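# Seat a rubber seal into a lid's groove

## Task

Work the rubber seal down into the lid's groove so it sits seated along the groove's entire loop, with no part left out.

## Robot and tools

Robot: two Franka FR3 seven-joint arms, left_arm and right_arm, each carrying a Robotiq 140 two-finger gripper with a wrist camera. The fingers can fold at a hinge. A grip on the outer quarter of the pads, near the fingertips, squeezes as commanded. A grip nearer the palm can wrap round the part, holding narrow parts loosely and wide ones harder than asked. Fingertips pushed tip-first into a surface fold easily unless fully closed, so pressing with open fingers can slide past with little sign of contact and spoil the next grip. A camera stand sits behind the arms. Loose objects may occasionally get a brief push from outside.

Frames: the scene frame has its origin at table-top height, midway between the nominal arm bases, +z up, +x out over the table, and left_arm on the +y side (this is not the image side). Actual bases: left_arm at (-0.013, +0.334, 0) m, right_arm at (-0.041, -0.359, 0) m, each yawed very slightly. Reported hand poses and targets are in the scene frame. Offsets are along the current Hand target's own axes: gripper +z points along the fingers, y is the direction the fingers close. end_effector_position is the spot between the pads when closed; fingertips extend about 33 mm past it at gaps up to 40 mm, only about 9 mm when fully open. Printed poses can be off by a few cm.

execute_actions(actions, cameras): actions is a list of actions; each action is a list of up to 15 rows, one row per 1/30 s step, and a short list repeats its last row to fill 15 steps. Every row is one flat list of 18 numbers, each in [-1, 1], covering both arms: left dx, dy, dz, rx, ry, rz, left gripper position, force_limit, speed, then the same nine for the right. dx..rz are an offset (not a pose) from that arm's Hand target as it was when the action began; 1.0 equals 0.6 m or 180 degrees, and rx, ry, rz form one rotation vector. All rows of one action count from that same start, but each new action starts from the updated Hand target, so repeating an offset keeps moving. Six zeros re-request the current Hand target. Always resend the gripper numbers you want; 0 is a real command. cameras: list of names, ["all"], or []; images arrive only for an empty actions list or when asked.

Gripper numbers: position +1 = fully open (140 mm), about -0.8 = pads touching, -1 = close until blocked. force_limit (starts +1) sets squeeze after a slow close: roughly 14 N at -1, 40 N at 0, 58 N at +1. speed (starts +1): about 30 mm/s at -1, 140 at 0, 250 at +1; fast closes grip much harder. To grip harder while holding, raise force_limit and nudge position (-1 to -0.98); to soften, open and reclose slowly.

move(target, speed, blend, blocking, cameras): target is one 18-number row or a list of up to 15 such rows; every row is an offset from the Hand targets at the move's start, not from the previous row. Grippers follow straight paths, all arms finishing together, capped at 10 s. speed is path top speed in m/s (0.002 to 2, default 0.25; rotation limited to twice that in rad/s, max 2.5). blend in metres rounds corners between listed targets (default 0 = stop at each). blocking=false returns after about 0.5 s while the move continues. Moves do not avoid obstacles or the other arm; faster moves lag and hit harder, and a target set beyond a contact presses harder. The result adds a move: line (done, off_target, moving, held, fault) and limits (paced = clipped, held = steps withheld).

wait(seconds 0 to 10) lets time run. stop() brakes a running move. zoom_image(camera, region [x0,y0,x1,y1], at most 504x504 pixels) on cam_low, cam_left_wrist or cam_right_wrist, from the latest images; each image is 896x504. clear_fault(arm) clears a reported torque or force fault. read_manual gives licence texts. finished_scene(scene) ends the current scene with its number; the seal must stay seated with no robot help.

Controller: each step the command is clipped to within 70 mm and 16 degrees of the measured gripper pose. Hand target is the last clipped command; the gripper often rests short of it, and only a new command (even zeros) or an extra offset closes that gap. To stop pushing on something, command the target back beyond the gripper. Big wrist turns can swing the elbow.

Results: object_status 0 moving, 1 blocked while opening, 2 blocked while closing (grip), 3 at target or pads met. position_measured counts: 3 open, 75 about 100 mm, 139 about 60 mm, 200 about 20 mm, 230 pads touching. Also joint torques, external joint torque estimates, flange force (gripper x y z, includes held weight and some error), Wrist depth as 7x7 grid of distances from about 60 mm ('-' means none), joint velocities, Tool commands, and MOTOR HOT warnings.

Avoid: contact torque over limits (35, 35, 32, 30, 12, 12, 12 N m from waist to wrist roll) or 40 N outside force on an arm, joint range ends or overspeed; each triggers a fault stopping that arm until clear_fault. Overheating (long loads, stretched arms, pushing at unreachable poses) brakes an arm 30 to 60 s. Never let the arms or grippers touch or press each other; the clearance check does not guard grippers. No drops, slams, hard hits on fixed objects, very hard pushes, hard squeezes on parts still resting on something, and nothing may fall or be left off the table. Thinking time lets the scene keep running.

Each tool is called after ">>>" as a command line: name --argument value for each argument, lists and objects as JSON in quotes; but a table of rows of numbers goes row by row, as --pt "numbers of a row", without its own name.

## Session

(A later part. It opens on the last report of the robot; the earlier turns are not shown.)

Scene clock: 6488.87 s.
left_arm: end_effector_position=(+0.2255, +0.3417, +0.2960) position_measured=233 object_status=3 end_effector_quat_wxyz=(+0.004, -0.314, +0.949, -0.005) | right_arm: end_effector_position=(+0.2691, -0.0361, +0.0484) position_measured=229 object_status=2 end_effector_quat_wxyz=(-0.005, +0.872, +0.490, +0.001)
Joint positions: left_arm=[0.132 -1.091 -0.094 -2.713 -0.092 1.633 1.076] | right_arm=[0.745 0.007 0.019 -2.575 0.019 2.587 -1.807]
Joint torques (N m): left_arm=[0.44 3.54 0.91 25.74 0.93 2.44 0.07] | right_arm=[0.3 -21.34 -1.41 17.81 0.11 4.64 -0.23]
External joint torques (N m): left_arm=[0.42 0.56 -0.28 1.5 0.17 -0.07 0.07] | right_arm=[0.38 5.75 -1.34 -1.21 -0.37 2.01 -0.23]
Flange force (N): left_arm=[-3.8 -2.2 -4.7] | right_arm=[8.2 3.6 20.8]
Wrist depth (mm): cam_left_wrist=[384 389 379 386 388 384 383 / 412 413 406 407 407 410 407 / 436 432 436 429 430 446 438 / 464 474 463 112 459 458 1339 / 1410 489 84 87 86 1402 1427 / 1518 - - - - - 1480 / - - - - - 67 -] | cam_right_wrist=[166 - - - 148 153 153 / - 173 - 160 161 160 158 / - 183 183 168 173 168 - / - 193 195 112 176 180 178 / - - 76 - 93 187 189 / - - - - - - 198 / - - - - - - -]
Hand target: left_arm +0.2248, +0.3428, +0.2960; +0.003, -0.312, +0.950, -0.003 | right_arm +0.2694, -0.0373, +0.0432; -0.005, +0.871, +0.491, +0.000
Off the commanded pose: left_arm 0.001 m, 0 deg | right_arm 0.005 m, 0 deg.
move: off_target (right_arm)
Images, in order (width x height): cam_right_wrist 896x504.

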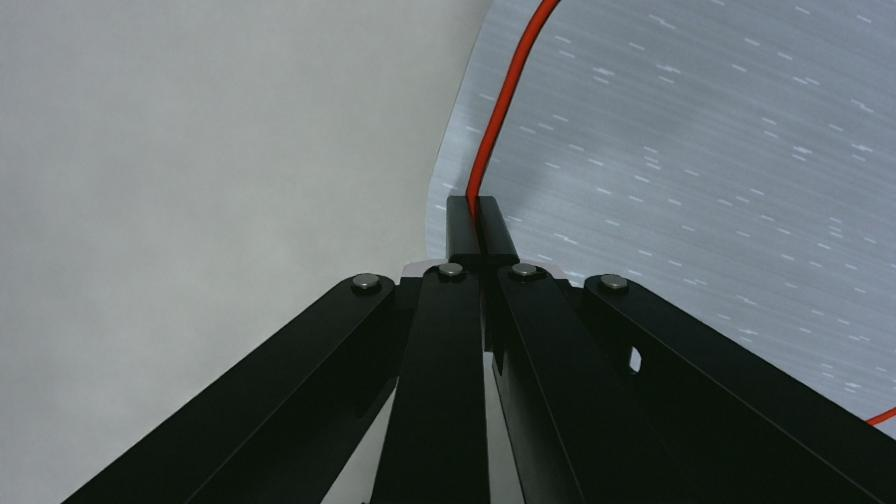

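>>> move --pt "0 0 0 0 0 0 -1 -0.5 0 0 0 -0.004 0 0 0 -0.62 0.0 -1" --pt "0 0 0 0 0 0 -1 -0.5 0 0 0 -0.0192 0 0 0 -0.62 0.0 -1" --pt "0 0 0 0 0 0 -1 -0.5 0 0 0 -0.0258 0 0 0 -1 -0.5 0" --speed '[0.02,0.04,0.04]' --cameras '[]'

>>> move --pt "0 0 0 0 0 0 -1 -0.5 0 -0.008 0.002 0.0203 0 0 0 -1 -0.5 0" --pt "0 0 0 0 0 0 -1 -0.5 0 -0.008 0.002 0.0273 0 0 0 -1 -0.5 0" --pt "0 0 0 0 0 0 -1 -0.5 0 -0.008 0.002 0.013 0 0 0 -1 -0.5 0" --pt "0 0 0 0 0 0 -1 -0.5 0 0.015 0.002 0.013 0 0 0 -1 -0.5 0" --pt "0 0 0 0 0 0 -1 -0.5 0 0.015 0.002 0.0273 0 0 0 -1 -0.5 0" --speed '[0.03,0.02,0.03,0.04,0.02]' --cameras '["cam_right_wrist"]'

>>> zoom_image --camera "cam_right_wrist" --region '[410, 60, 590, 240]'

Scene clock: 6500.90 s.
left_arm: end_effector_position=(+0.2255, +0.3417, +0.2960) position_measured=233 object_status=3 end_effector_quat_wxyz=(+0.004, -0.314, +0.949, -0.005) | right_arm: end_effector_position=(+0.2686, -0.0369, +0.0576) position_measured=233 object_status=3 end_effector_quat_wxyz=(-0.005, +0.872, +0.490, +0.000)
Joint positions: left_arm=[0.132 -1.091 -0.094 -2.713 -0.092 1.633 1.076] | right_arm=[0.745 -0.018 0.018 -2.575 0.019 2.56 -1.807]
Joint torques (N m): left_arm=[0.54 3.59 0.79 25.72 0.92 2.44 0.11] | right_arm=[0.67 -28.44 -0.95 19.92 0.22 2.41 -0.22]
External joint torques (N m): left_arm=[0.52 0.62 -0.37 1.42 0.15 -0.08 0.11] | right_arm=[0.66 -1.72 -0.93 0.41 -0.27 -0.24 -0.22]
Flange force (N): left_arm=[-4.0 -2.3 -4.5] | right_arm=[-3.0 0.1 -5.2]
Wrist depth (mm): cam_left_wrist=[386 387 386 384 387 384 387 / 420 410 409 411 416 408 407 / 437 436 428 429 437 432 434 / 458 460 477 113 456 466 1316 / 1418 499 84 86 86 481 1377 / 1508 - - - - - - / - - - - - 67 -] | cam_right_wrist=[- - - - 161 161 160 / - - - 171 168 170 167 / - - - 175 180 178 179 / - - - 112 185 189 184 / - 216 76 77 93 197 - / - - - - - - - / - - - - - - -]
Hand target: left_arm +0.2248, +0.3428, +0.2960; +0.003, -0.312, +0.950, -0.003 | right_arm +0.2695, -0.0374, +0.0587; -0.005, +0.871, +0.491, +0.000
Off the commanded pose: left_arm 0.001 m, 0 deg | right_arm 0.001 m, 0 deg.
move: done
No camera images: "cameras" was empty.

Scene clock: 6503.83 s.
left_arm: end_effector_position=(+0.2255, +0.3417, +0.2960) position_measured=233 object_status=3 end_effector_quat_wxyz=(+0.004, -0.314, +0.949, -0.005) | right_arm: end_effector_position=(+0.2773, -0.0310, +0.0484) position_measured=233 object_status=3 end_effector_quat_wxyz=(-0.006, +0.872, +0.490, +0.002)
Joint positions: left_arm=[0.132 -1.091 -0.094 -2.713 -0.092 1.633 1.076] | right_arm=[0.744 0.029 0.015 -2.547 0.017 2.583 -1.813]
Joint torques (N m): left_arm=[0.46 3.53 0.79 25.72 0.93 2.44 0.12] | right_arm=[2.72 -20.87 1.28 17.86 0.33 4.51 0.18]
External joint torques (N m): left_arm=[0.44 0.62 -0.38 1.46 0.17 -0.07 0.12] | right_arm=[2.68 7.21 1.2 -1.37 -0.14 1.85 0.18]
Flange force (N): left_arm=[-4.0 -2.3 -4.6] | right_arm=[12.3 -1.8 23.8]
Wrist depth (mm): cam_left_wrist=[383 388 387 386 386 387 389 / 412 411 409 406 402 402 409 / 432 436 436 433 432 435 440 / 469 460 - 113 450 463 1302 / 1435 - 84 87 86 484 1418 / 1489 - - - - - 1471 / - - - - - 68 -] | cam_right_wrist=[- 167 165 - 153 151 152 / - - - 162 159 161 160 / - - 185 171 171 167 168 / - 193 186 112 177 178 177 / - - 76 77 93 185 188 / - - - - - - 199 / - - - - - - -]
Hand target: left_arm +0.2248, +0.3428, +0.2960; +0.003, -0.312, +0.950, -0.003 | right_arm +0.2751, -0.0302, +0.0423; -0.005, +0.871, +0.491, +0.000
Off the commanded pose: left_arm 0.001 m, 0 deg | right_arm 0.006 m, 0 deg.
move: off_target (right_arm)
Images, in order (width x height): cam_right_wrist 896x504.

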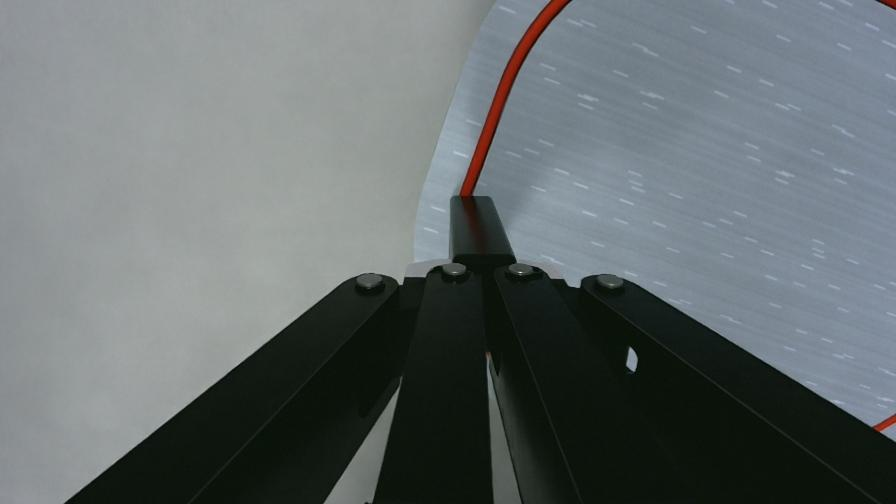

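Scaled by 2.800 from the camera's 896x504 image, which has a finer 1280x720 frame.

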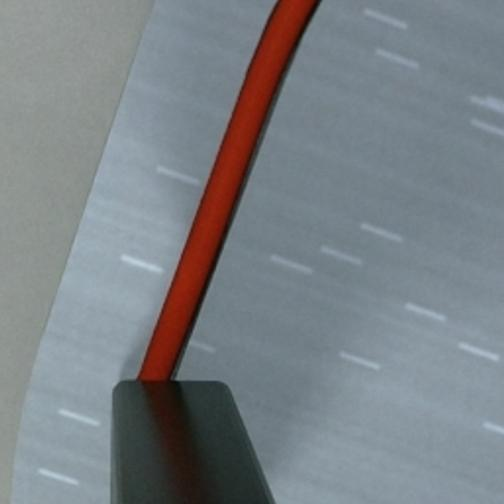

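>>> move --pt "0 0 0 0 0 0 -1 -0.5 0 0 0 -0.06 0 0 0 -1 -0.5 0" --pt "0 0 0 0 0 0 -1 -0.5 0 0.149 0.197 -0.4295 0 0 0 1 -0.5 1" --speed '[0.05,0.2]' --blend '[0.02,0]' --cameras '["cam_right_wrist"]'

Scene clock: 6514.43 s.
left_arm: end_effector_position=(+0.2255, +0.3417, +0.2960) position_measured=233 object_status=3 end_effector_quat_wxyz=(+0.004, -0.314, +0.949, -0.005) | right_arm: end_effector_position=(+0.4241, -0.0170, +0.3003) position_measured=3 object_status=0 end_effector_quat_wxyz=(-0.004, +0.872, +0.490, +0.002)
Joint positions: left_arm=[0.132 -1.091 -0.094 -2.713 -0.092 1.633 1.076] | right_arm=[0.669 0.042 -0.078 -1.809 0.012 1.857 -1.968]
Joint torques (N m): left_arm=[0.46 3.57 0.81 25.76 0.94 2.43 0.09] | right_arm=[0.94 -34.8 -0.62 25.65 1.4 2.4 -0.25]
External joint torques (N m): left_arm=[0.45 0.65 -0.36 1.5 0.18 -0.08 0.09] | right_arm=[1.02 -0.77 -0.47 0.8 0.52 -0.23 -0.25]
Flange force (N): left_arm=[-4.1 -2.4 -4.7] | right_arm=[1.0 0.3 -2.5]
Wrist depth (mm): cam_left_wrist=[376 389 388 386 391 387 393 / 409 412 405 402 403 409 407 / 440 431 442 429 - 433 433 / 464 468 456 113 441 464 1316 / 1393 - 84 86 86 1354 1377 / 1462 - - - - - 1402 / - - - - - 68 -] | cam_right_wrist=[- - - - - - 1166 / 424 420 - - 431 1265 1199 / - 432 430 - - - 1271 / - 118 - - - 131 1331 / - 102 - - - 131 97 / - 512 - - - - - / - - - - 566 557 -]
Hand target: left_arm +0.2248, +0.3428, +0.2960; +0.003, -0.312, +0.950, -0.003 | right_arm +0.4236, -0.0172, +0.2995; -0.005, +0.871, +0.491, +0.000
Off the commanded pose: left_arm 0.001 m, 0 deg | right_arm 0.001 m, 0 deg.
move: done; blend cut to 0.0179 m at target 1
Images, in order (width x height): cam_right_wrist 896x504.

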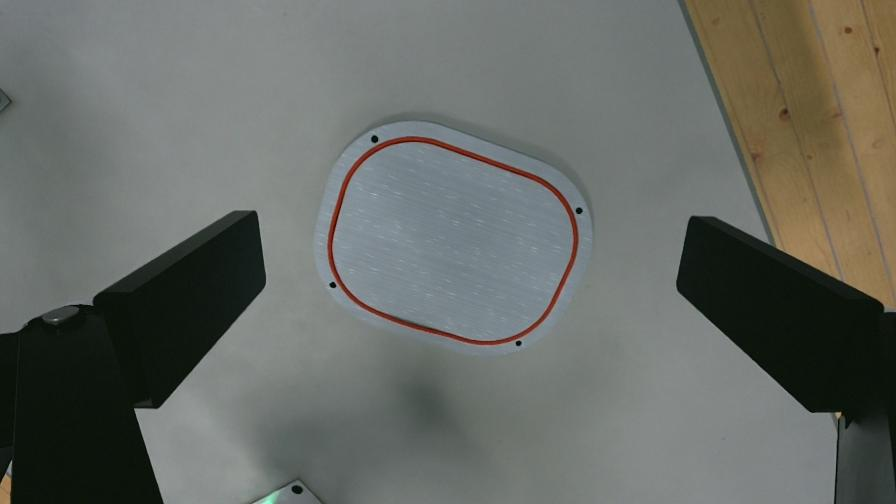

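>>> zoom_image --camera "cam_right_wrist" --region '[315, 240, 455, 350]'

>>> zoom_image --camera "cam_right_wrist" --region '[430, 240, 600, 370]'

>>> zoom_image --camera "cam_right_wrist" --region '[450, 120, 600, 240]'

>>> zoom_image --camera "cam_right_wrist" --region '[310, 115, 460, 250]'

Scaled by 3.600 from the camera's 896x504 image, which has a finer 1280x720 frame.

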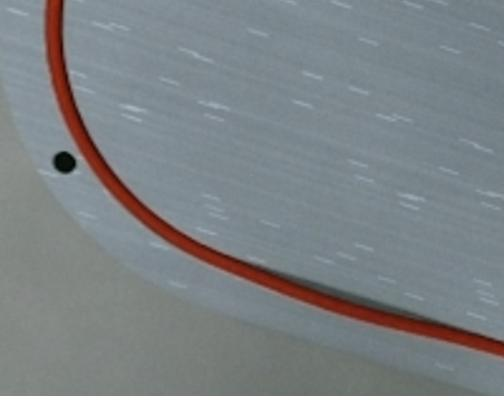

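Scaled by 2.965 from the camera's 896x504 image, which has a finer 1280x720 frame.

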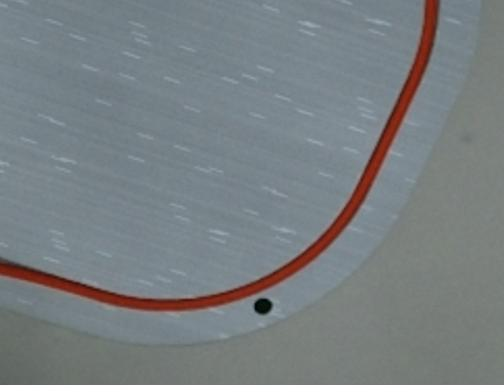

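Scaled by 3.360 from the camera's 896x504 image, which has a finer 1280x720 frame.

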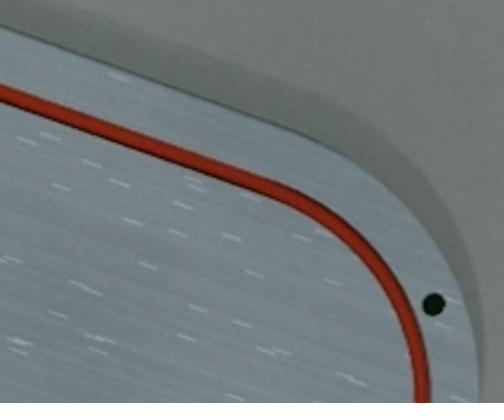

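Scaled by 3.360 from the camera's 896x504 image, which has a finer 1280x720 frame.

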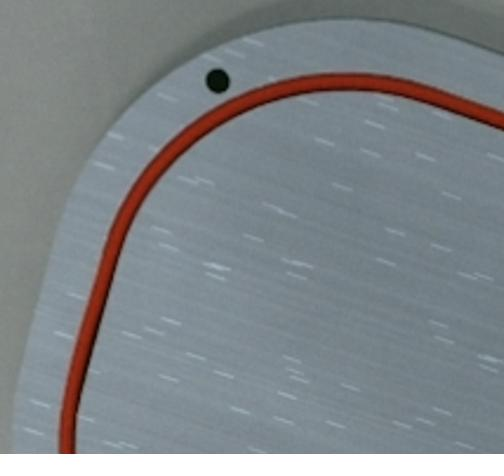

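>>> move --pt "0 0 0 0 0 0 -1 -0.5 0 -0.2995 -0.069 0.3 0 0 0.611 -0.443 -0.5 0" --pt "0 0 0 0 0 0 -1 -0.5 0 -0.2995 -0.069 0.375 0 0 0.611 -0.443 -0.5 0" --speed '[0.4,0.08]' --blend '[0.01,0]' --cameras '["cam_right_wrist"]'

>>> zoom_image --camera "cam_right_wrist" --region '[370, 80, 550, 280]'

Scene clock: 6553.50 s.
left_arm: end_effector_position=(+0.2255, +0.3417, +0.2960) position_measured=233 object_status=3 end_effector_quat_wxyz=(+0.004, -0.314, +0.949, -0.005) | right_arm: end_effector_position=(+0.2938, -0.1473, +0.0746) position_measured=185 object_status=3 end_effector_quat_wxyz=(-0.003, +0.903, -0.430, -0.005)
Joint positions: left_arm=[0.132 -1.091 -0.094 -2.713 -0.092 1.633 1.076] | right_arm=[0.289 -0.203 0.245 -2.724 0.104 2.524 -0.2]
Joint velocities: left_arm=[within noise] | right_arm=[-0.001 -0.002 -0.001 0 -0.001 0.001 0.007]
Joint torques (N m): left_arm=[0.47 3.67 0.84 25.72 0.94 2.43 0.06] | right_arm=[0.51 -19.85 -1.28 20.13 -0.09 2.75 0.26]
External joint torques (N m): left_arm=[0.46 0.67 -0.32 1.42 0.19 -0.09 0.06] | right_arm=[0.62 -0.12 0.16 0.24 -0.53 0.15 0.26]
Flange force (N): left_arm=[-4.1 -2.4 -4.6] | right_arm=[-1.1 -1.0 0.3]
Wrist depth (mm): cam_left_wrist=[391 389 387 388 379 383 386 / 418 412 411 409 404 417 414 / 430 433 436 457 432 459 438 / 468 459 464 118 459 462 1309 / 1410 487 84 87 86 480 1393 / 1518 - - - - - 1462 / - - - - - 68 -] | cam_right_wrist=[177 176 176 177 186 188 - / 186 181 - 188 - - - / 197 199 197 197 204 - 209 / - 210 208 204 124 - - / - - 92 222 87 92 - / - - 79 - - - - / - - - - - - -]
Hand target: left_arm +0.2248, +0.3428, +0.2960; +0.003, -0.312, +0.950, -0.003 | right_arm +0.2942, -0.1475, +0.0739; -0.003, +0.902, -0.432, -0.004
Off the commanded pose: left_arm 0.001 m, 0 deg | right_arm 0.001 m, 0 deg.
move: done; limits=paced
Images, in order (width x height): cam_right_wrist 896x504.

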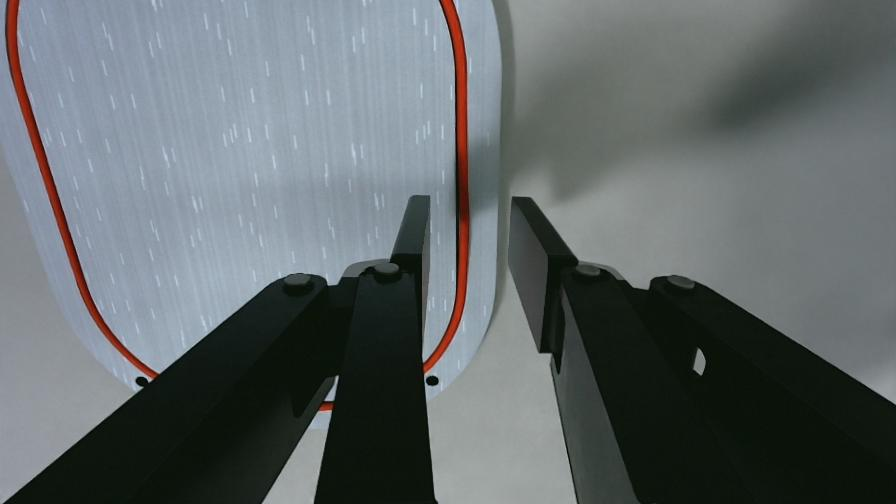

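Scaled by 2.520 from the camera's 896x504 image, which has a finer 1280x720 frame.

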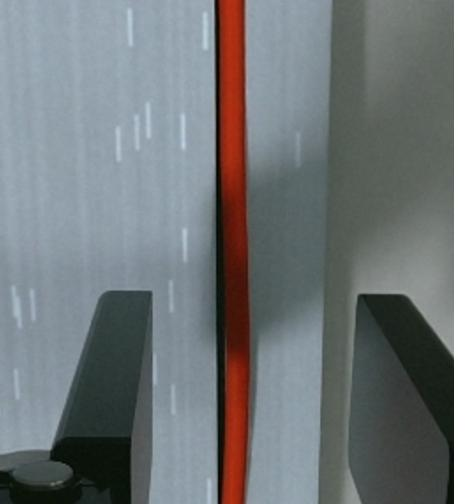

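>>> move --pt "0 0 0 0 0 0 -1 -0.5 0 0 0 0.026 0 0 0 -1 -0.5 0" --pt "0 0 0 0 0 0 -1 -0.5 0 0 0 0.045 0 0 0 -1 -0.5 0" --pt "0 0 0 0 0 0 -1 -0.5 0 0 0 0.0537 0 0 0 -1 -0.5 0" --speed '[0.05,0.03,0.02]' --blend '[0,0.002,0]' --cameras '["cam_right_wrist"]'

>>> zoom_image --camera "cam_right_wrist" --region '[390, 80, 530, 240]'

Scene clock: 6574.87 s.
left_arm: end_effector_position=(+0.2255, +0.3417, +0.2960) position_measured=233 object_status=3 end_effector_quat_wxyz=(+0.004, -0.314, +0.949, -0.005) | right_arm: end_effector_position=(+0.2958, -0.1448, +0.0475) position_measured=233 object_status=3 end_effector_quat_wxyz=(-0.005, +0.903, -0.429, -0.002)
Joint positions: left_arm=[0.132 -1.091 -0.094 -2.713 -0.092 1.633 1.076] | right_arm=[0.282 -0.12 0.254 -2.734 0.08 2.623 -0.179]
Joint velocities: left_arm=[within noise] | right_arm=[0 -0.001 0 0 0 0 0.005]
Joint torques (N m): left_arm=[0.47 3.61 0.8 25.71 0.94 2.42 0.13] | right_arm=[-0.45 -14.68 -1.77 16.26 -0.5 4.23 0.07]
External joint torques (N m): left_arm=[0.45 0.73 -0.38 1.39 0.18 -0.1 0.13] | right_arm=[-0.48 6.55 -0.98 -2.28 -0.87 1.63 0.07]
Flange force (N): left_arm=[-4.2 -2.4 -4.5] | right_arm=[3.9 -11.0 27.0]
Wrist depth (mm): cam_left_wrist=[383 384 387 386 386 385 388 / 409 411 409 408 409 410 409 / 432 434 434 430 425 435 1216 / - 464 458 118 462 460 1309 / 1402 492 84 86 86 487 1410 / 1527 - - - - - - / - - - - - 67 -] | cam_right_wrist=[152 152 152 152 - 162 - / 160 160 161 161 - - - / 170 169 171 169 184 186 - / - 182 177 122 186 191 - / 192 190 76 77 93 - - / - - - - - - - / - - - - - - -]
Hand target: left_arm +0.2248, +0.3428, +0.2960; +0.003, -0.312, +0.950, -0.003 | right_arm +0.2940, -0.1472, +0.0417; -0.003, +0.902, -0.432, -0.004
Off the commanded pose: left_arm 0.001 m, 0 deg | right_arm 0.007 m, 0 deg.
move: off_target (right_arm)
Images, in order (width x height): cam_right_wrist 896x504.

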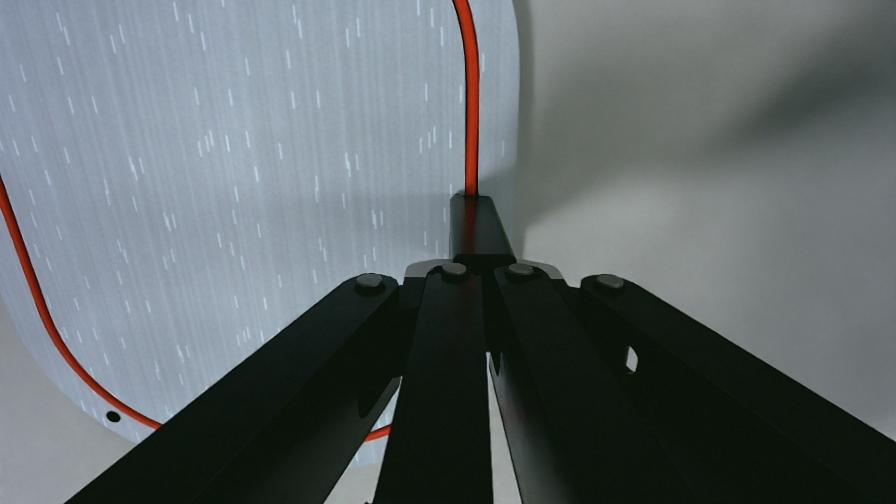

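Scaled by 3.150 from the camera's 896x504 image, which has a finer 1280x720 frame.

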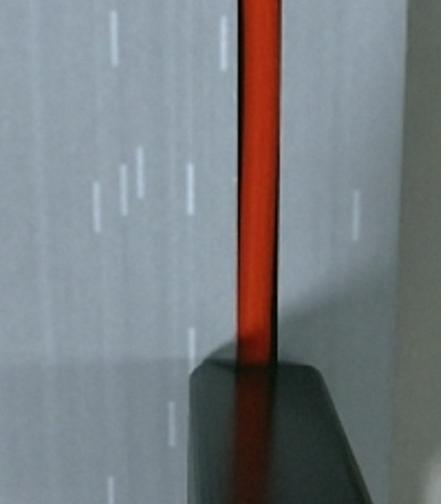

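>>> move --pt "0 0 0 0 0 0 -1 -0.5 0 0 0 -0.016 0 0 0 -1 -0.5 0" --pt "0 0 0 0 0 0 -1 -0.5 0 -0.04 0 -0.016 0 0 0 -1 -0.5 0" --pt "0 0 0 0 0 0 -1 -0.5 0 -0.04 0 0 0 0 0 -1 -0.5 0" --pt "0 0 0 0 0 0 -1 -0.5 0 -0.04 0 -0.016 0 0 0 -1 -0.5 0" --pt "0 0 0 0 0 0 -1 -0.5 0 0.04 0.0005 -0.016 0 0 0 -1 -0.5 0" --pt "0 0 0 0 0 0 -1 -0.5 0 0.04 0.0005 0 0 0 0 -1 -0.5 0" --speed '[0.03,0.05,0.02,0.03,0.08,0.02]' --cameras '["cam_right_wrist"]'

>>> zoom_image --camera "cam_right_wrist" --region '[390, 60, 530, 240]'

Scene clock: 6592.87 s.
left_arm: end_effector_position=(+0.2255, +0.3417, +0.2960) position_measured=233 object_status=3 end_effector_quat_wxyz=(+0.004, -0.314, +0.949, -0.005) | right_arm: end_effector_position=(+0.3102, -0.1651, +0.0474) position_measured=233 object_status=3 end_effector_quat_wxyz=(-0.004, +0.901, -0.434, -0.002)
Joint positions: left_arm=[0.132 -1.091 -0.094 -2.713 -0.092 1.633 1.076] | right_arm=[0.258 -0.112 0.213 -2.725 0.066 2.619 -0.221]
Joint torques (N m): left_arm=[0.5 3.55 0.86 25.79 0.95 2.45 0.08] | right_arm=[0.33 -13.74 -1.63 16.41 -0.3 4.67 -0.12]
External joint torques (N m): left_arm=[0.47 0.58 -0.32 1.52 0.19 -0.06 0.08] | right_arm=[0.36 8.13 -0.94 -2.26 -0.67 2.04 -0.12]
Flange force (N): left_arm=[-4.0 -2.2 -4.7] | right_arm=[4.3 -13.9 32.1]
Wrist depth (mm): cam_left_wrist=[391 387 387 379 378 384 386 / 411 413 - 406 409 410 411 / 433 433 442 434 434 431 432 / 467 479 456 118 458 467 1241 / 1402 491 84 86 86 1377 1435 / 1489 - - - - - 1393 / - - - - - 68 -] | cam_right_wrist=[- 153 152 154 - - - / - 160 162 158 169 - - / 169 167 167 170 - - - / 180 180 - 122 189 - - / 192 - 76 77 93 - - / 203 - - - - - - / - - - - - - -]
Hand target: left_arm +0.2248, +0.3428, +0.2960; +0.003, -0.312, +0.950, -0.003 | right_arm +0.3089, -0.1661, +0.0414; -0.003, +0.902, -0.432, -0.004
Off the commanded pose: left_arm 0.001 m, 0 deg | right_arm 0.006 m, 0 deg.
move: off_target (right_arm)
Images, in order (width x height): cam_right_wrist 896x504.

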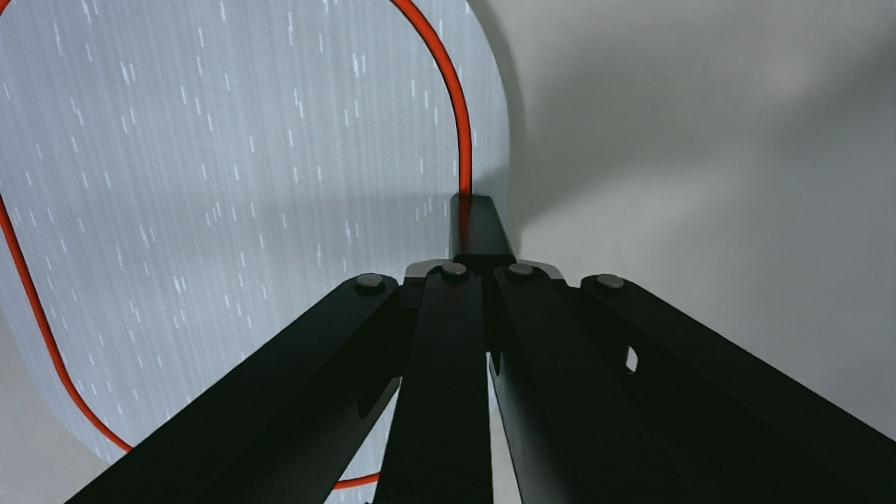

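Scaled by 2.800 from the camera's 896x504 image, which has a finer 1280x720 frame.

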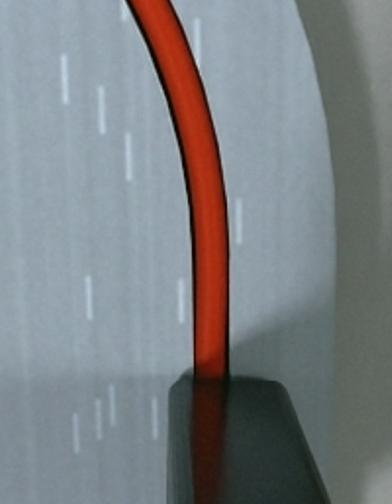

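>>> move --pt "0 0 0 0 0 0 -1 -0.5 0 0 0 -0.05 0 0 0 -1 -0.5 0" --pt "0 0 0 0 0 0 -1 -0.5 0 0.119 -0.1589 -0.3477 0 0 0 1 -0.5 1" --speed '[0.05,0.2]' --blend '[0.02,0]' --cameras '["cam_right_wrist"]'

Scene clock: 6608.83 s.
left_arm: end_effector_position=(+0.2255, +0.3417, +0.2960) position_measured=233 object_status=3 end_effector_quat_wxyz=(+0.004, -0.314, +0.949, -0.005) | right_arm: end_effector_position=(+0.4290, -0.1627, +0.2503) position_measured=3 object_status=0 end_effector_quat_wxyz=(-0.005, +0.901, -0.434, -0.003)
Joint positions: left_arm=[0.132 -1.091 -0.094 -2.713 -0.092 1.633 1.076] | right_arm=[0.216 -0.142 0.13 -2.151 0.033 2.014 -0.304]
Joint torques (N m): left_arm=[0.48 3.57 0.8 25.74 0.94 2.41 0.1] | right_arm=[1.03 -27.48 -1.18 25.29 0.21 2.37 -0.2]
External joint torques (N m): left_arm=[0.46 0.66 -0.39 1.45 0.18 -0.1 0.1] | right_arm=[0.92 -0.41 -0.6 0.74 -0.49 -0.23 -0.2]
Flange force (N): left_arm=[-4.0 -2.4 -4.6] | right_arm=[0.7 -1.2 -2.3]
Wrist depth (mm): cam_left_wrist=[379 387 393 397 386 386 386 / 408 412 407 407 407 405 403 / 440 440 432 434 438 434 1174 / 465 445 463 113 450 458 1309 / 1444 487 84 87 86 1362 1418 / 1499 - - - - - - / - - - - - 68 -] | cam_right_wrist=[1124 1037 - 352 - - 344 / 1171 - - - - - 366 / 1271 384 - - - - - / 1360 118 - - - 131 - / - 102 - - - 122 97 / - - - - - 486 - / - - 525 518 - 499 -]
Hand target: left_arm +0.2248, +0.3428, +0.2960; +0.003, -0.312, +0.950, -0.003 | right_arm +0.4288, -0.1638, +0.2496; -0.003, +0.902, -0.432, -0.004
Off the commanded pose: left_arm 0.001 m, 0 deg | right_arm 0.001 m, 0 deg.
move: done; blend cut to 0.0149 m at target 1
Images, in order (width x height): cam_right_wrist 896x504.

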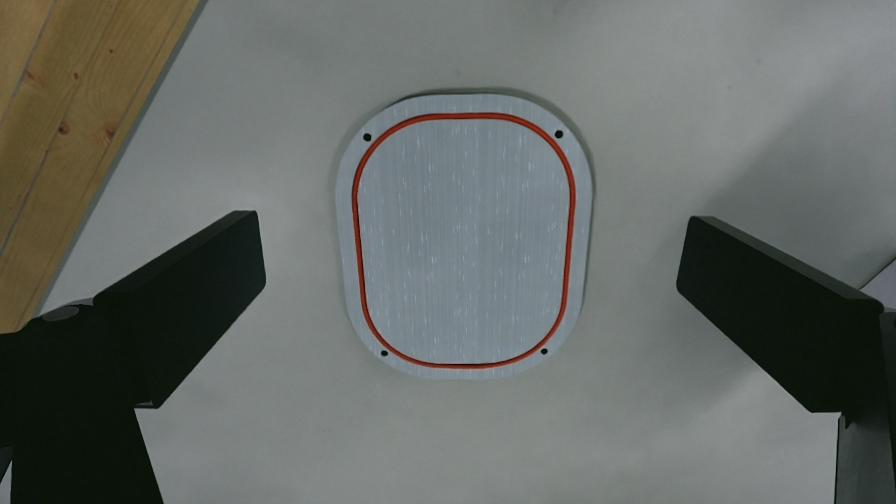

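>>> zoom_image --camera "cam_right_wrist" --region '[450, 230, 600, 380]'

>>> zoom_image --camera "cam_right_wrist" --region '[330, 230, 480, 380]'

>>> zoom_image --camera "cam_right_wrist" --region '[330, 90, 480, 240]'

>>> zoom_image --camera "cam_right_wrist" --region '[450, 90, 600, 240]'

Scaled by 3.360 from the camera's 896x504 image, which has a finer 1280x720 frame.

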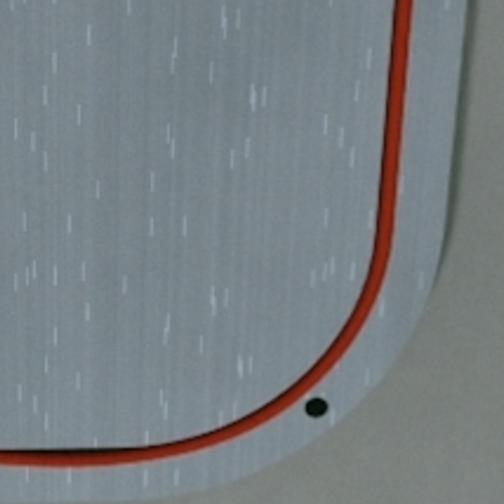

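Scaled by 3.360 from the camera's 896x504 image, which has a finer 1280x720 frame.

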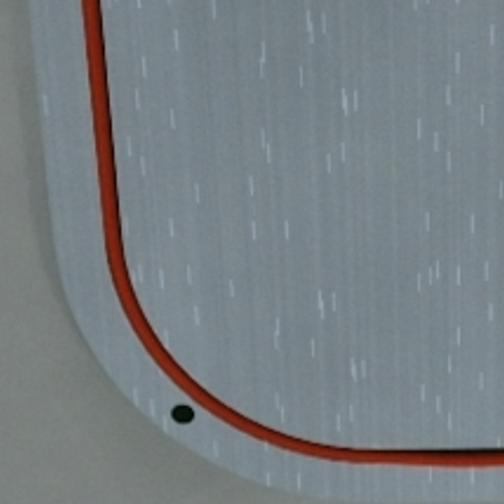

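Scaled by 3.360 from the camera's 896x504 image, which has a finer 1280x720 frame.

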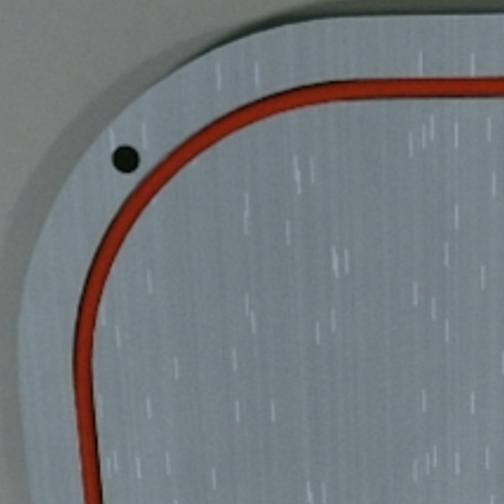

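Scaled by 3.360 from the camera's 896x504 image, which has a finer 1280x720 frame.

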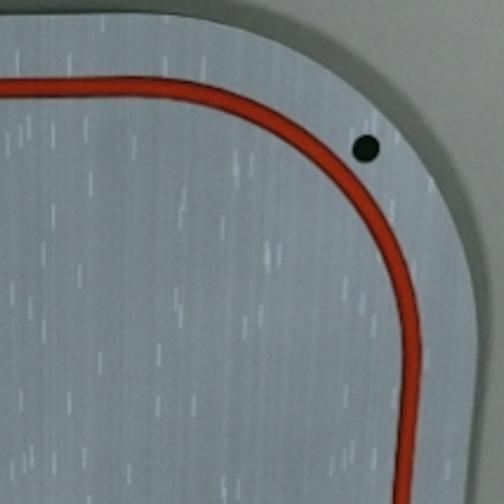

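>>> move --pt "0 0 0 0 0 0 -1 -0.5 0 -0.328 0.0042 0.2 0 0 -0.501 -0.443 -0.5 0" --pt "0 0 0 0 0 0 -1 -0.5 0 -0.328 0.0042 0.2918 0 0 -0.501 -0.443 -0.5 0" --speed '[0.4,0.08]' --blend '[0.01,0]' --cameras '["cam_right_wrist"]'

>>> zoom_image --camera "cam_right_wrist" --region '[390, 80, 550, 280]'

Scene clock: 6638.90 s.
left_arm: end_effector_position=(+0.2255, +0.3417, +0.2960) position_measured=233 object_status=3 end_effector_quat_wxyz=(+0.004, -0.314, +0.949, -0.005) | right_arm: end_effector_position=(+0.3015, -0.0098, +0.0772) position_measured=185 object_status=3 end_effector_quat_wxyz=(-0.005, +0.943, +0.331, -0.001)
Joint positions: left_arm=[0.132 -1.091 -0.094 -2.713 -0.092 1.633 1.076] | right_arm=[0.559 0.047 0.193 -2.425 0.002 2.473 -1.457]
Joint velocities: left_arm=[within noise] | right_arm=[0.002 -0.001 0 0.001 -0.001 0.004 -0.005]
Joint torques (N m): left_arm=[0.5 3.63 0.87 25.72 0.93 2.43 0.13] | right_arm=[0.48 -29.85 -0.55 20.92 0.05 2.71 -0.22]
External joint torques (N m): left_arm=[0.53 0.67 -0.26 1.41 0.18 -0.09 0.13] | right_arm=[0.54 -0.44 -0.79 0.25 -0.49 0.06 -0.22]
Flange force (N): left_arm=[-4.2 -2.1 -4.6] | right_arm=[0.0 0.6 -0.6]
Wrist depth (mm): cam_left_wrist=[379 391 386 389 386 384 380 / 412 409 405 412 403 407 416 / 446 432 438 429 438 432 440 / 462 464 466 117 459 442 1316 / 1453 488 84 86 86 1385 1377 / 1427 - - - - - 1527 / - - - - - 68 -] | cam_right_wrist=[- 190 - - 176 176 178 / - 203 - 191 189 189 184 / - - - 199 199 195 196 / - - - 205 148 208 205 / - - 92 - 87 93 - / - - 79 - - - - / - - - - - - -]
Hand target: left_arm +0.2248, +0.3428, +0.2960; +0.003, -0.312, +0.950, -0.003 | right_arm +0.3027, -0.0105, +0.0764; -0.005, +0.943, +0.334, -0.001
Off the commanded pose: left_arm 0.001 m, 0 deg | right_arm 0.002 m, 0 deg.
move: done
Images, in order (width x height): cam_right_wrist 896x504.

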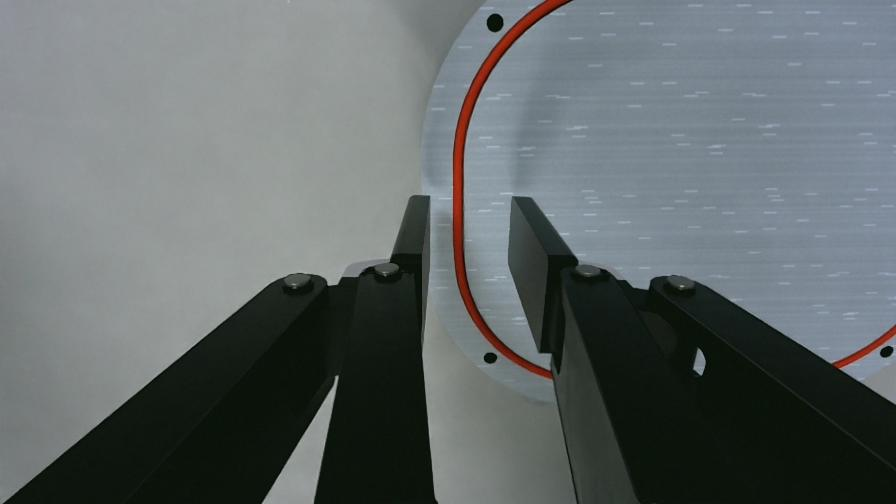

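Scaled by 2.520 from the camera's 896x504 image, which has a finer 1280x720 frame.

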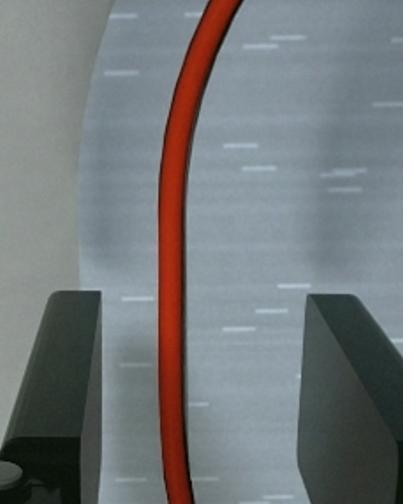

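>>> move --pt "0 0 0 0 0 0 -1 -0.5 0 -0.038 -0.0063 0.0398 0 0 0 -1 -0.5 0" --pt "0 0 0 0 0 0 -1 -0.5 0 -0.038 -0.0063 0.0573 0 0 0 -1 -0.5 0" --pt "0 0 0 0 0 0 -1 -0.5 0 -0.038 -0.0063 0.0398 0 0 0 -1 -0.5 0" --pt "0 0 0 0 0 0 -1 -0.5 0 0.0053 -0.0063 0.0398 0 0 0 -1 -0.5 0" --pt "0 0 0 0 0 0 -1 -0.5 0 0.0053 -0.0063 0.0573 0 0 0 -1 -0.5 0" --pt "0 0 0 0 0 0 -1 -0.5 0 0.0053 -0.0063 0.0398 0 0 0 -1 -0.5 0" --pt "0 0 0 0 0 0 -1 -0.5 0 0.0487 -0.0063 0.0398 0 0 0 -1 -0.5 0" --pt "0 0 0 0 0 0 -1 -0.5 0 0.0487 -0.0063 0.0573 0 0 0 -1 -0.5 0" --speed '[0.06,0.02,0.04,0.06,0.02,0.04,0.06,0.02]' --blend '[0,0,0.002,0.002,0,0.002,0.002,0]' --cameras '[]'

Scene clock: 6691.20 s.
left_arm: end_effector_position=(+0.2255, +0.3417, +0.2960) position_measured=233 object_status=3 end_effector_quat_wxyz=(+0.004, -0.314, +0.949, -0.005) | right_arm: end_effector_position=(+0.3231, +0.0116, +0.0492) position_measured=233 object_status=3 end_effector_quat_wxyz=(-0.005, +0.942, +0.336, +0.001)
Joint positions: left_arm=[0.132 -1.091 -0.094 -2.713 -0.092 1.633 1.076] | right_arm=[0.566 0.181 0.184 -2.335 -0.042 2.518 -1.435]
Joint velocities: left_arm=[within noise] | right_arm=[0.002 0.001 -0.001 0.001 -0.004 0.001 0.005]
Joint torques (N m): left_arm=[0.48 3.65 0.79 25.76 0.93 2.42 0.09] | right_arm=[1.23 -25.66 -0.14 19.17 -0.2 4.62 0.31]
External joint torques (N m): left_arm=[0.51 0.66 -0.32 1.54 0.18 -0.07 0.09] | right_arm=[1.27 7.81 -1.29 -1.03 -0.71 1.92 0.31]
Flange force (N): left_arm=[-4.3 -2.4 -4.9] | right_arm=[13.8 -3.0 23.1]
Wrist depth (mm): cam_left_wrist=[385 388 385 386 380 387 389 / 413 414 407 407 401 413 398 / 435 432 434 436 437 434 438 / 459 450 461 118 448 460 1354 / 1444 499 84 87 86 1362 1393 / 1518 - - - - - 1632 / - - - - - 68 -] | cam_right_wrist=[- 166 - - 153 151 - / 174 - - - 160 158 157 / - - - 171 168 - - / - - - 112 174 179 180 / 205 - 76 77 93 - 186 / - - - - - - - / - - - - - - -]
Hand target: left_arm +0.2248, +0.3428, +0.2960; +0.003, -0.312, +0.950, -0.003 | right_arm +0.3229, +0.0111, +0.0421; -0.005, +0.943, +0.334, -0.001
Off the commanded pose: left_arm 0.001 m, 0 deg | right_arm 0.007 m, 0 deg.
move: off_target (right_arm)
No camera images: "cameras" was empty.

>>> move --pt "0 0 0 0 0 0 -1 -0.5 0 0 0 -0.0173 0 0 0 -1 -0.5 0" --pt "0 0 0 0 0 0 -1 -0.5 0 0.0505 0.01 -0.0173 0 0 0 -1 -0.5 0" --pt "0 0 0 0 0 0 -1 -0.5 0 0.0505 0.01 0.0005 0 0 0 -1 -0.5 0" --pt "0 0 0 0 0 0 -1 -0.5 0 0.0505 0.01 -0.0173 0 0 0 -1 -0.5 0" --pt "0 0 0 0 0 0 -1 -0.5 0 0.0873 0.0383 -0.0173 0 0 0 -1 -0.5 0" --pt "0 0 0 0 0 0 -1 -0.5 0 0.0873 0.0383 0.0005 0 0 0 -1 -0.5 0" --pt "0 0 0 0 0 0 -1 -0.5 0 0.0873 0.0383 -0.0173 0 0 0 -1 -0.5 0" --pt "0 0 0 0 0 0 -1 -0.5 0 0.1071 0.0743 -0.0173 0 0 0 -1 -0.5 0" --pt "0 0 0 0 0 0 -1 -0.5 0 0.1071 0.0743 0.0005 0 0 0 -1 -0.5 0" --speed '[0.04,0.06,0.02,0.04,0.06,0.02,0.04,0.06,0.02]' --blend '[0.002,0.002,0,0.002,0.002,0,0.002,0.002,0]' --cameras '["cam_right_wrist"]'

>>> zoom_image --camera "cam_right_wrist" --region '[390, 80, 590, 280]'

Scene clock: 6713.57 s.
left_arm: end_effector_position=(+0.2255, +0.3417, +0.2960) position_measured=233 object_status=3 end_effector_quat_wxyz=(+0.004, -0.314, +0.949, -0.005) | right_arm: end_effector_position=(+0.4016, +0.0180, +0.0500) position_measured=233 object_status=3 end_effector_quat_wxyz=(-0.006, +0.944, +0.331, +0.001)
Joint positions: left_arm=[0.132 -1.091 -0.094 -2.713 -0.092 1.633 1.076] | right_arm=[0.507 0.329 0.159 -2.109 -0.065 2.44 -1.498]
Joint torques (N m): left_arm=[0.47 3.61 0.85 25.72 0.93 2.42 0.11] | right_arm=[0.72 -31.65 0.64 19.6 -0.31 4.45 -0.21]
External joint torques (N m): left_arm=[0.48 0.65 -0.28 1.45 0.17 -0.09 0.11] | right_arm=[0.68 7.45 -1.38 -1.44 -0.87 1.79 -0.21]
Flange force (N): left_arm=[-4.1 -2.2 -4.6] | right_arm=[10.8 -0.4 19.0]
Wrist depth (mm): cam_left_wrist=[379 387 386 386 387 386 384 / 411 410 409 407 407 408 420 / 435 437 432 439 432 429 426 / 465 448 464 118 456 460 1309 / 1435 487 84 87 86 466 1339 / 1499 - - - - - 1385 / - - - - - 67 -] | cam_right_wrist=[- 168 - - 164 - 162 / - - 174 - - 171 - / - - 185 - - - - / - - - 112 177 180 180 / 207 - 76 77 93 - 188 / - - - - - - 197 / - - - - - - -]
Hand target: left_arm +0.2248, +0.3428, +0.2960; +0.003, -0.312, +0.950, -0.003 | right_arm +0.4009, +0.0169, +0.0415; -0.005, +0.943, +0.334, -0.001
Off the commanded pose: left_arm 0.001 m, 0 deg | right_arm 0.009 m, 0 deg.
move: off_target (right_arm)
Images, in order (width x height): cam_right_wrist 896x504.

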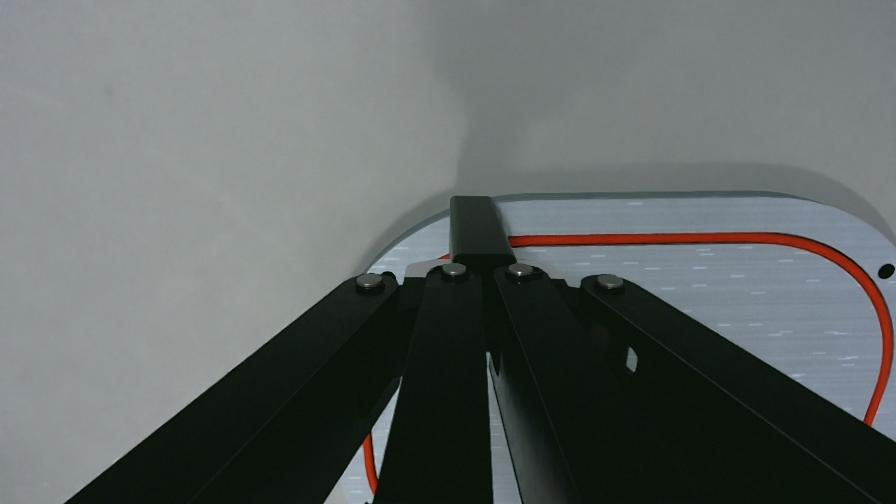

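Scaled by 2.520 from the camera's 896x504 image, which has a finer 1280x720 frame.

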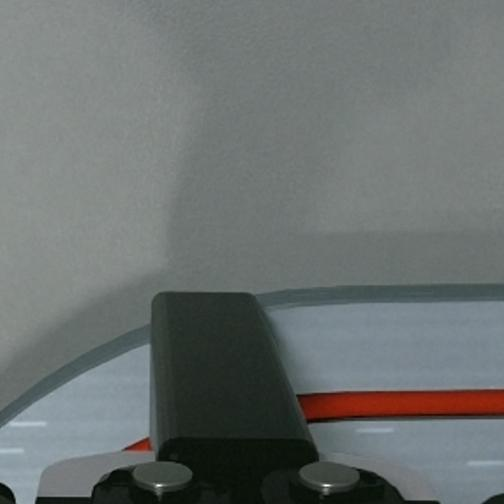

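>>> move --pt "0 0 0 0 0 0 -1 -0.5 0 0 0 -0.0183 0 0 0 -1 -0.5 0" --pt "0 0 0 0 0 0 -1 -0.5 0 0.002 0.0665 -0.0183 0 0 0 -1 -0.5 0" --pt "0 0 0 0 0 0 -1 -0.5 0 0.002 0.0665 0 0 0 0 -1 -0.5 0" --pt "0 0 0 0 0 0 -1 -0.5 0 0.002 0.0665 -0.0183 0 0 0 -1 -0.5 0" --pt "0 0 0 0 0 0 -1 -0.5 0 0.002 0.1165 -0.0183 0 0 0 -1 -0.5 0" --pt "0 0 0 0 0 0 -1 -0.5 0 0.002 0.1165 0 0 0 0 -1 -0.5 0" --pt "0 0 0 0 0 0 -1 -0.5 0 0.002 0.1165 -0.0183 0 0 0 -1 -0.5 0" --pt "0 0 0 0 0 0 -1 -0.5 0 0.002 0.1665 -0.0183 0 0 0 -1 -0.5 0" --pt "0 0 0 0 0 0 -1 -0.5 0 0.002 0.1665 0 0 0 0 -1 -0.5 0" --speed '[0.04,0.06,0.02,0.04,0.06,0.02,0.04,0.06,0.02]' --blend '[0.002,0.002,0,0.002,0.002,0,0.002,0.002,0]' --cameras '["cam_right_wrist"]'

>>> zoom_image --camera "cam_right_wrist" --region '[380, 120, 680, 300]'

Scene clock: 6741.43 s.
left_arm: end_effector_position=(+0.2255, +0.3417, +0.2960) position_measured=233 object_status=3 end_effector_quat_wxyz=(+0.004, -0.314, +0.949, -0.005) | right_arm: end_effector_position=(+0.4656, -0.0597, +0.0500) position_measured=233 object_status=3 end_effector_quat_wxyz=(-0.005, +0.944, +0.330, +0.001)
Joint positions: left_arm=[0.132 -1.091 -0.094 -2.713 -0.092 1.633 1.076] | right_arm=[0.34 0.347 0.155 -2.079 -0.067 2.426 -1.668]
Joint velocities: left_arm=[within noise] | right_arm=[0 0.001 0.001 0 -0.001 0.001 -0.004]
Joint torques (N m): left_arm=[0.51 3.57 0.83 25.75 0.95 2.42 0.13] | right_arm=[0.89 -31.27 1.19 19.67 -0.1 4.91 -0.28]
External joint torques (N m): left_arm=[0.52 0.73 -0.36 1.42 0.19 -0.1 0.13] | right_arm=[0.95 8.62 -0.83 -1.55 -0.68 2.25 -0.28]
Flange force (N): left_arm=[-4.3 -2.3 -4.6] | right_arm=[12.5 1.3 21.6]
Wrist depth (mm): cam_left_wrist=[385 382 384 387 387 381 378 / - 409 414 402 406 398 418 / 438 429 417 437 431 434 1309 / 464 464 456 118 455 461 1309 / 1435 490 84 87 86 1402 1402 / 1518 - - - - - - / - - - - - 67 -] | cam_right_wrist=[- 167 - - - - 163 / - - - - - 173 - / - 189 - - - 180 180 / - 182 180 122 176 - - / 204 191 76 77 93 - - / - - - - - - - / - - - - - - -]
Hand target: left_arm +0.2248, +0.3428, +0.2960; +0.003, -0.312, +0.950, -0.003 | right_arm +0.4647, -0.0599, +0.0406; -0.005, +0.943, +0.334, -0.001
Off the commanded pose: left_arm 0.001 m, 0 deg | right_arm 0.009 m, 0 deg.
move: off_target (right_arm)
Images, in order (width x height): cam_right_wrist 896x504.

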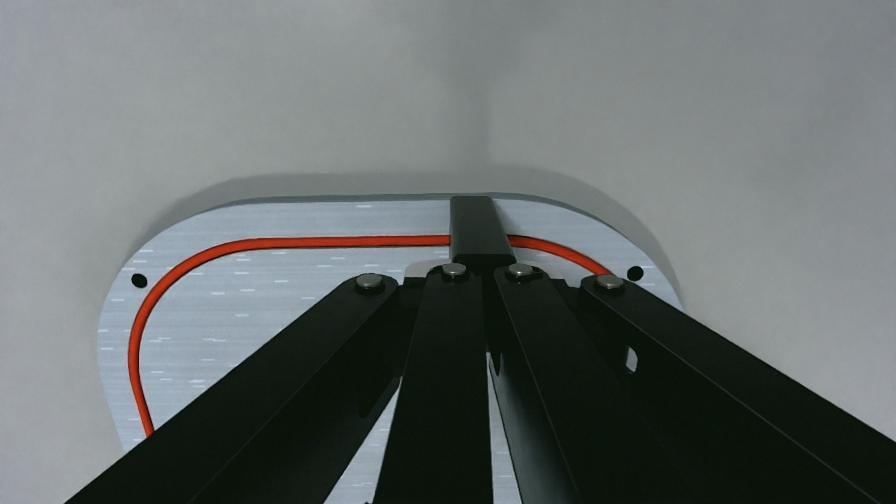

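Scaled by 1.680 from the camera's 896x504 image, which has a finer 1280x720 frame.

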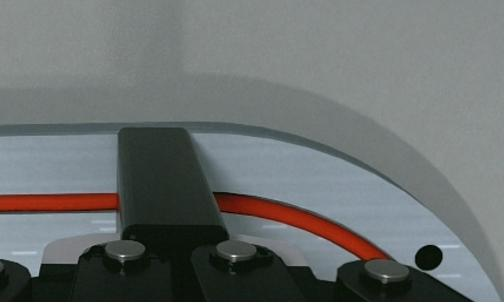

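>>> move --pt "0 0 0 0 0 0 -1 -0.5 0 0 0 -0.0175 0 0 0 -1 -0.5 0" --pt "0 0 0 0 0 0 -1 -0.5 0 -0.0025 0.0808 -0.0175 0 0 0 -1 -0.5 0" --pt "0 0 0 0 0 0 -1 -0.5 0 -0.0025 0.0808 -0.001 0 0 0 -1 -0.5 0" --pt "0 0 0 0 0 0 -1 -0.5 0 -0.0025 0.0808 -0.0185 0 0 0 -1 -0.5 0" --pt "0 0 0 0 0 0 -1 -0.5 0 -0.0308 0.1267 -0.0185 0 0 0 -1 -0.5 0" --pt "0 0 0 0 0 0 -1 -0.5 0 -0.0308 0.1267 -0.001 0 0 0 -1 -0.5 0" --pt "0 0 0 0 0 0 -1 -0.5 0 -0.0308 0.1267 -0.0195 0 0 0 -1 -0.5 0" --pt "0 0 0 0 0 0 -1 -0.5 0 -0.0775 0.1558 -0.0195 0 0 0 -1 -0.5 0" --pt "0 0 0 0 0 0 -1 -0.5 0 -0.0775 0.1558 -0.0015 0 0 0 -1 -0.5 0" --speed '[0.04,0.06,0.02,0.04,0.06,0.02,0.04,0.06,0.02]' --blend '[0.002,0.002,0,0.002,0.002,0,0.002,0.002,0]' --cameras '["cam_right_wrist"]'

>>> zoom_image --camera "cam_right_wrist" --region '[350, 60, 560, 260]'

Scene clock: 6768.17 s.
left_arm: end_effector_position=(+0.2255, +0.3417, +0.2960) position_measured=233 object_status=3 end_effector_quat_wxyz=(+0.004, -0.314, +0.949, -0.005) | right_arm: end_effector_position=(+0.4865, -0.1623, +0.0491) position_measured=233 object_status=3 end_effector_quat_wxyz=(-0.004, +0.944, +0.330, -0.003)
Joint positions: left_arm=[0.132 -1.091 -0.094 -2.713 -0.092 1.633 1.076] | right_arm=[0.156 0.292 0.16 -2.166 -0.059 2.448 -1.849]
Joint torques (N m): left_arm=[0.5 3.56 0.84 25.75 0.93 2.42 0.1] | right_arm=[0.91 -28.3 0.93 18.89 -0.14 6.3 -0.42]
External joint torques (N m): left_arm=[0.48 0.59 -0.34 1.49 0.17 -0.09 0.1] | right_arm=[1 9.48 -0.76 -1.93 -0.71 3.67 -0.42]
Flange force (N): left_arm=[-3.9 -2.2 -4.7] | right_arm=[11.2 3.4 27.4]
Wrist depth (mm): cam_left_wrist=[381 387 387 385 383 386 384 / 413 407 403 405 414 412 410 / 433 429 436 435 435 427 434 / 469 464 - 113 457 458 1354 / 1453 - 84 87 86 486 1393 / 1489 - - - - - 1453 / - - - - - 67 -] | cam_right_wrist=[- - - - 162 - - / 160 160 161 - - - - / 173 170 170 171 - - - / 181 180 179 117 - - - / 192 192 76 77 93 - 205 / 203 - - - - - - / - - - - - - -]
Hand target: left_arm +0.2248, +0.3428, +0.2960; +0.003, -0.312, +0.950, -0.003 | right_arm +0.4874, -0.1618, +0.0405; -0.005, +0.943, +0.334, -0.001
Off the commanded pose: left_arm 0.001 m, 0 deg | right_arm 0.009 m, 1 deg.
move: off_target (right_arm)
Images, in order (width x height): cam_right_wrist 896x504.

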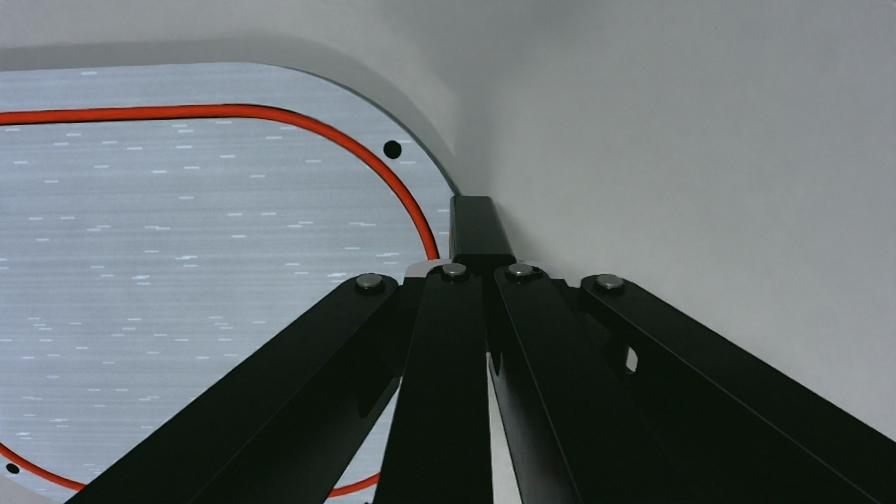

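Scaled by 2.400 from the camera's 896x504 image, which has a finer 1280x720 frame.

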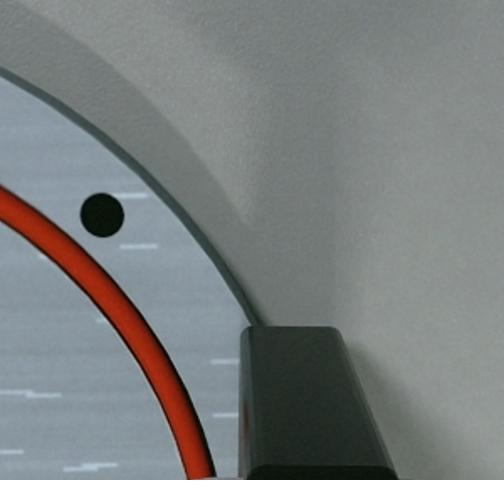

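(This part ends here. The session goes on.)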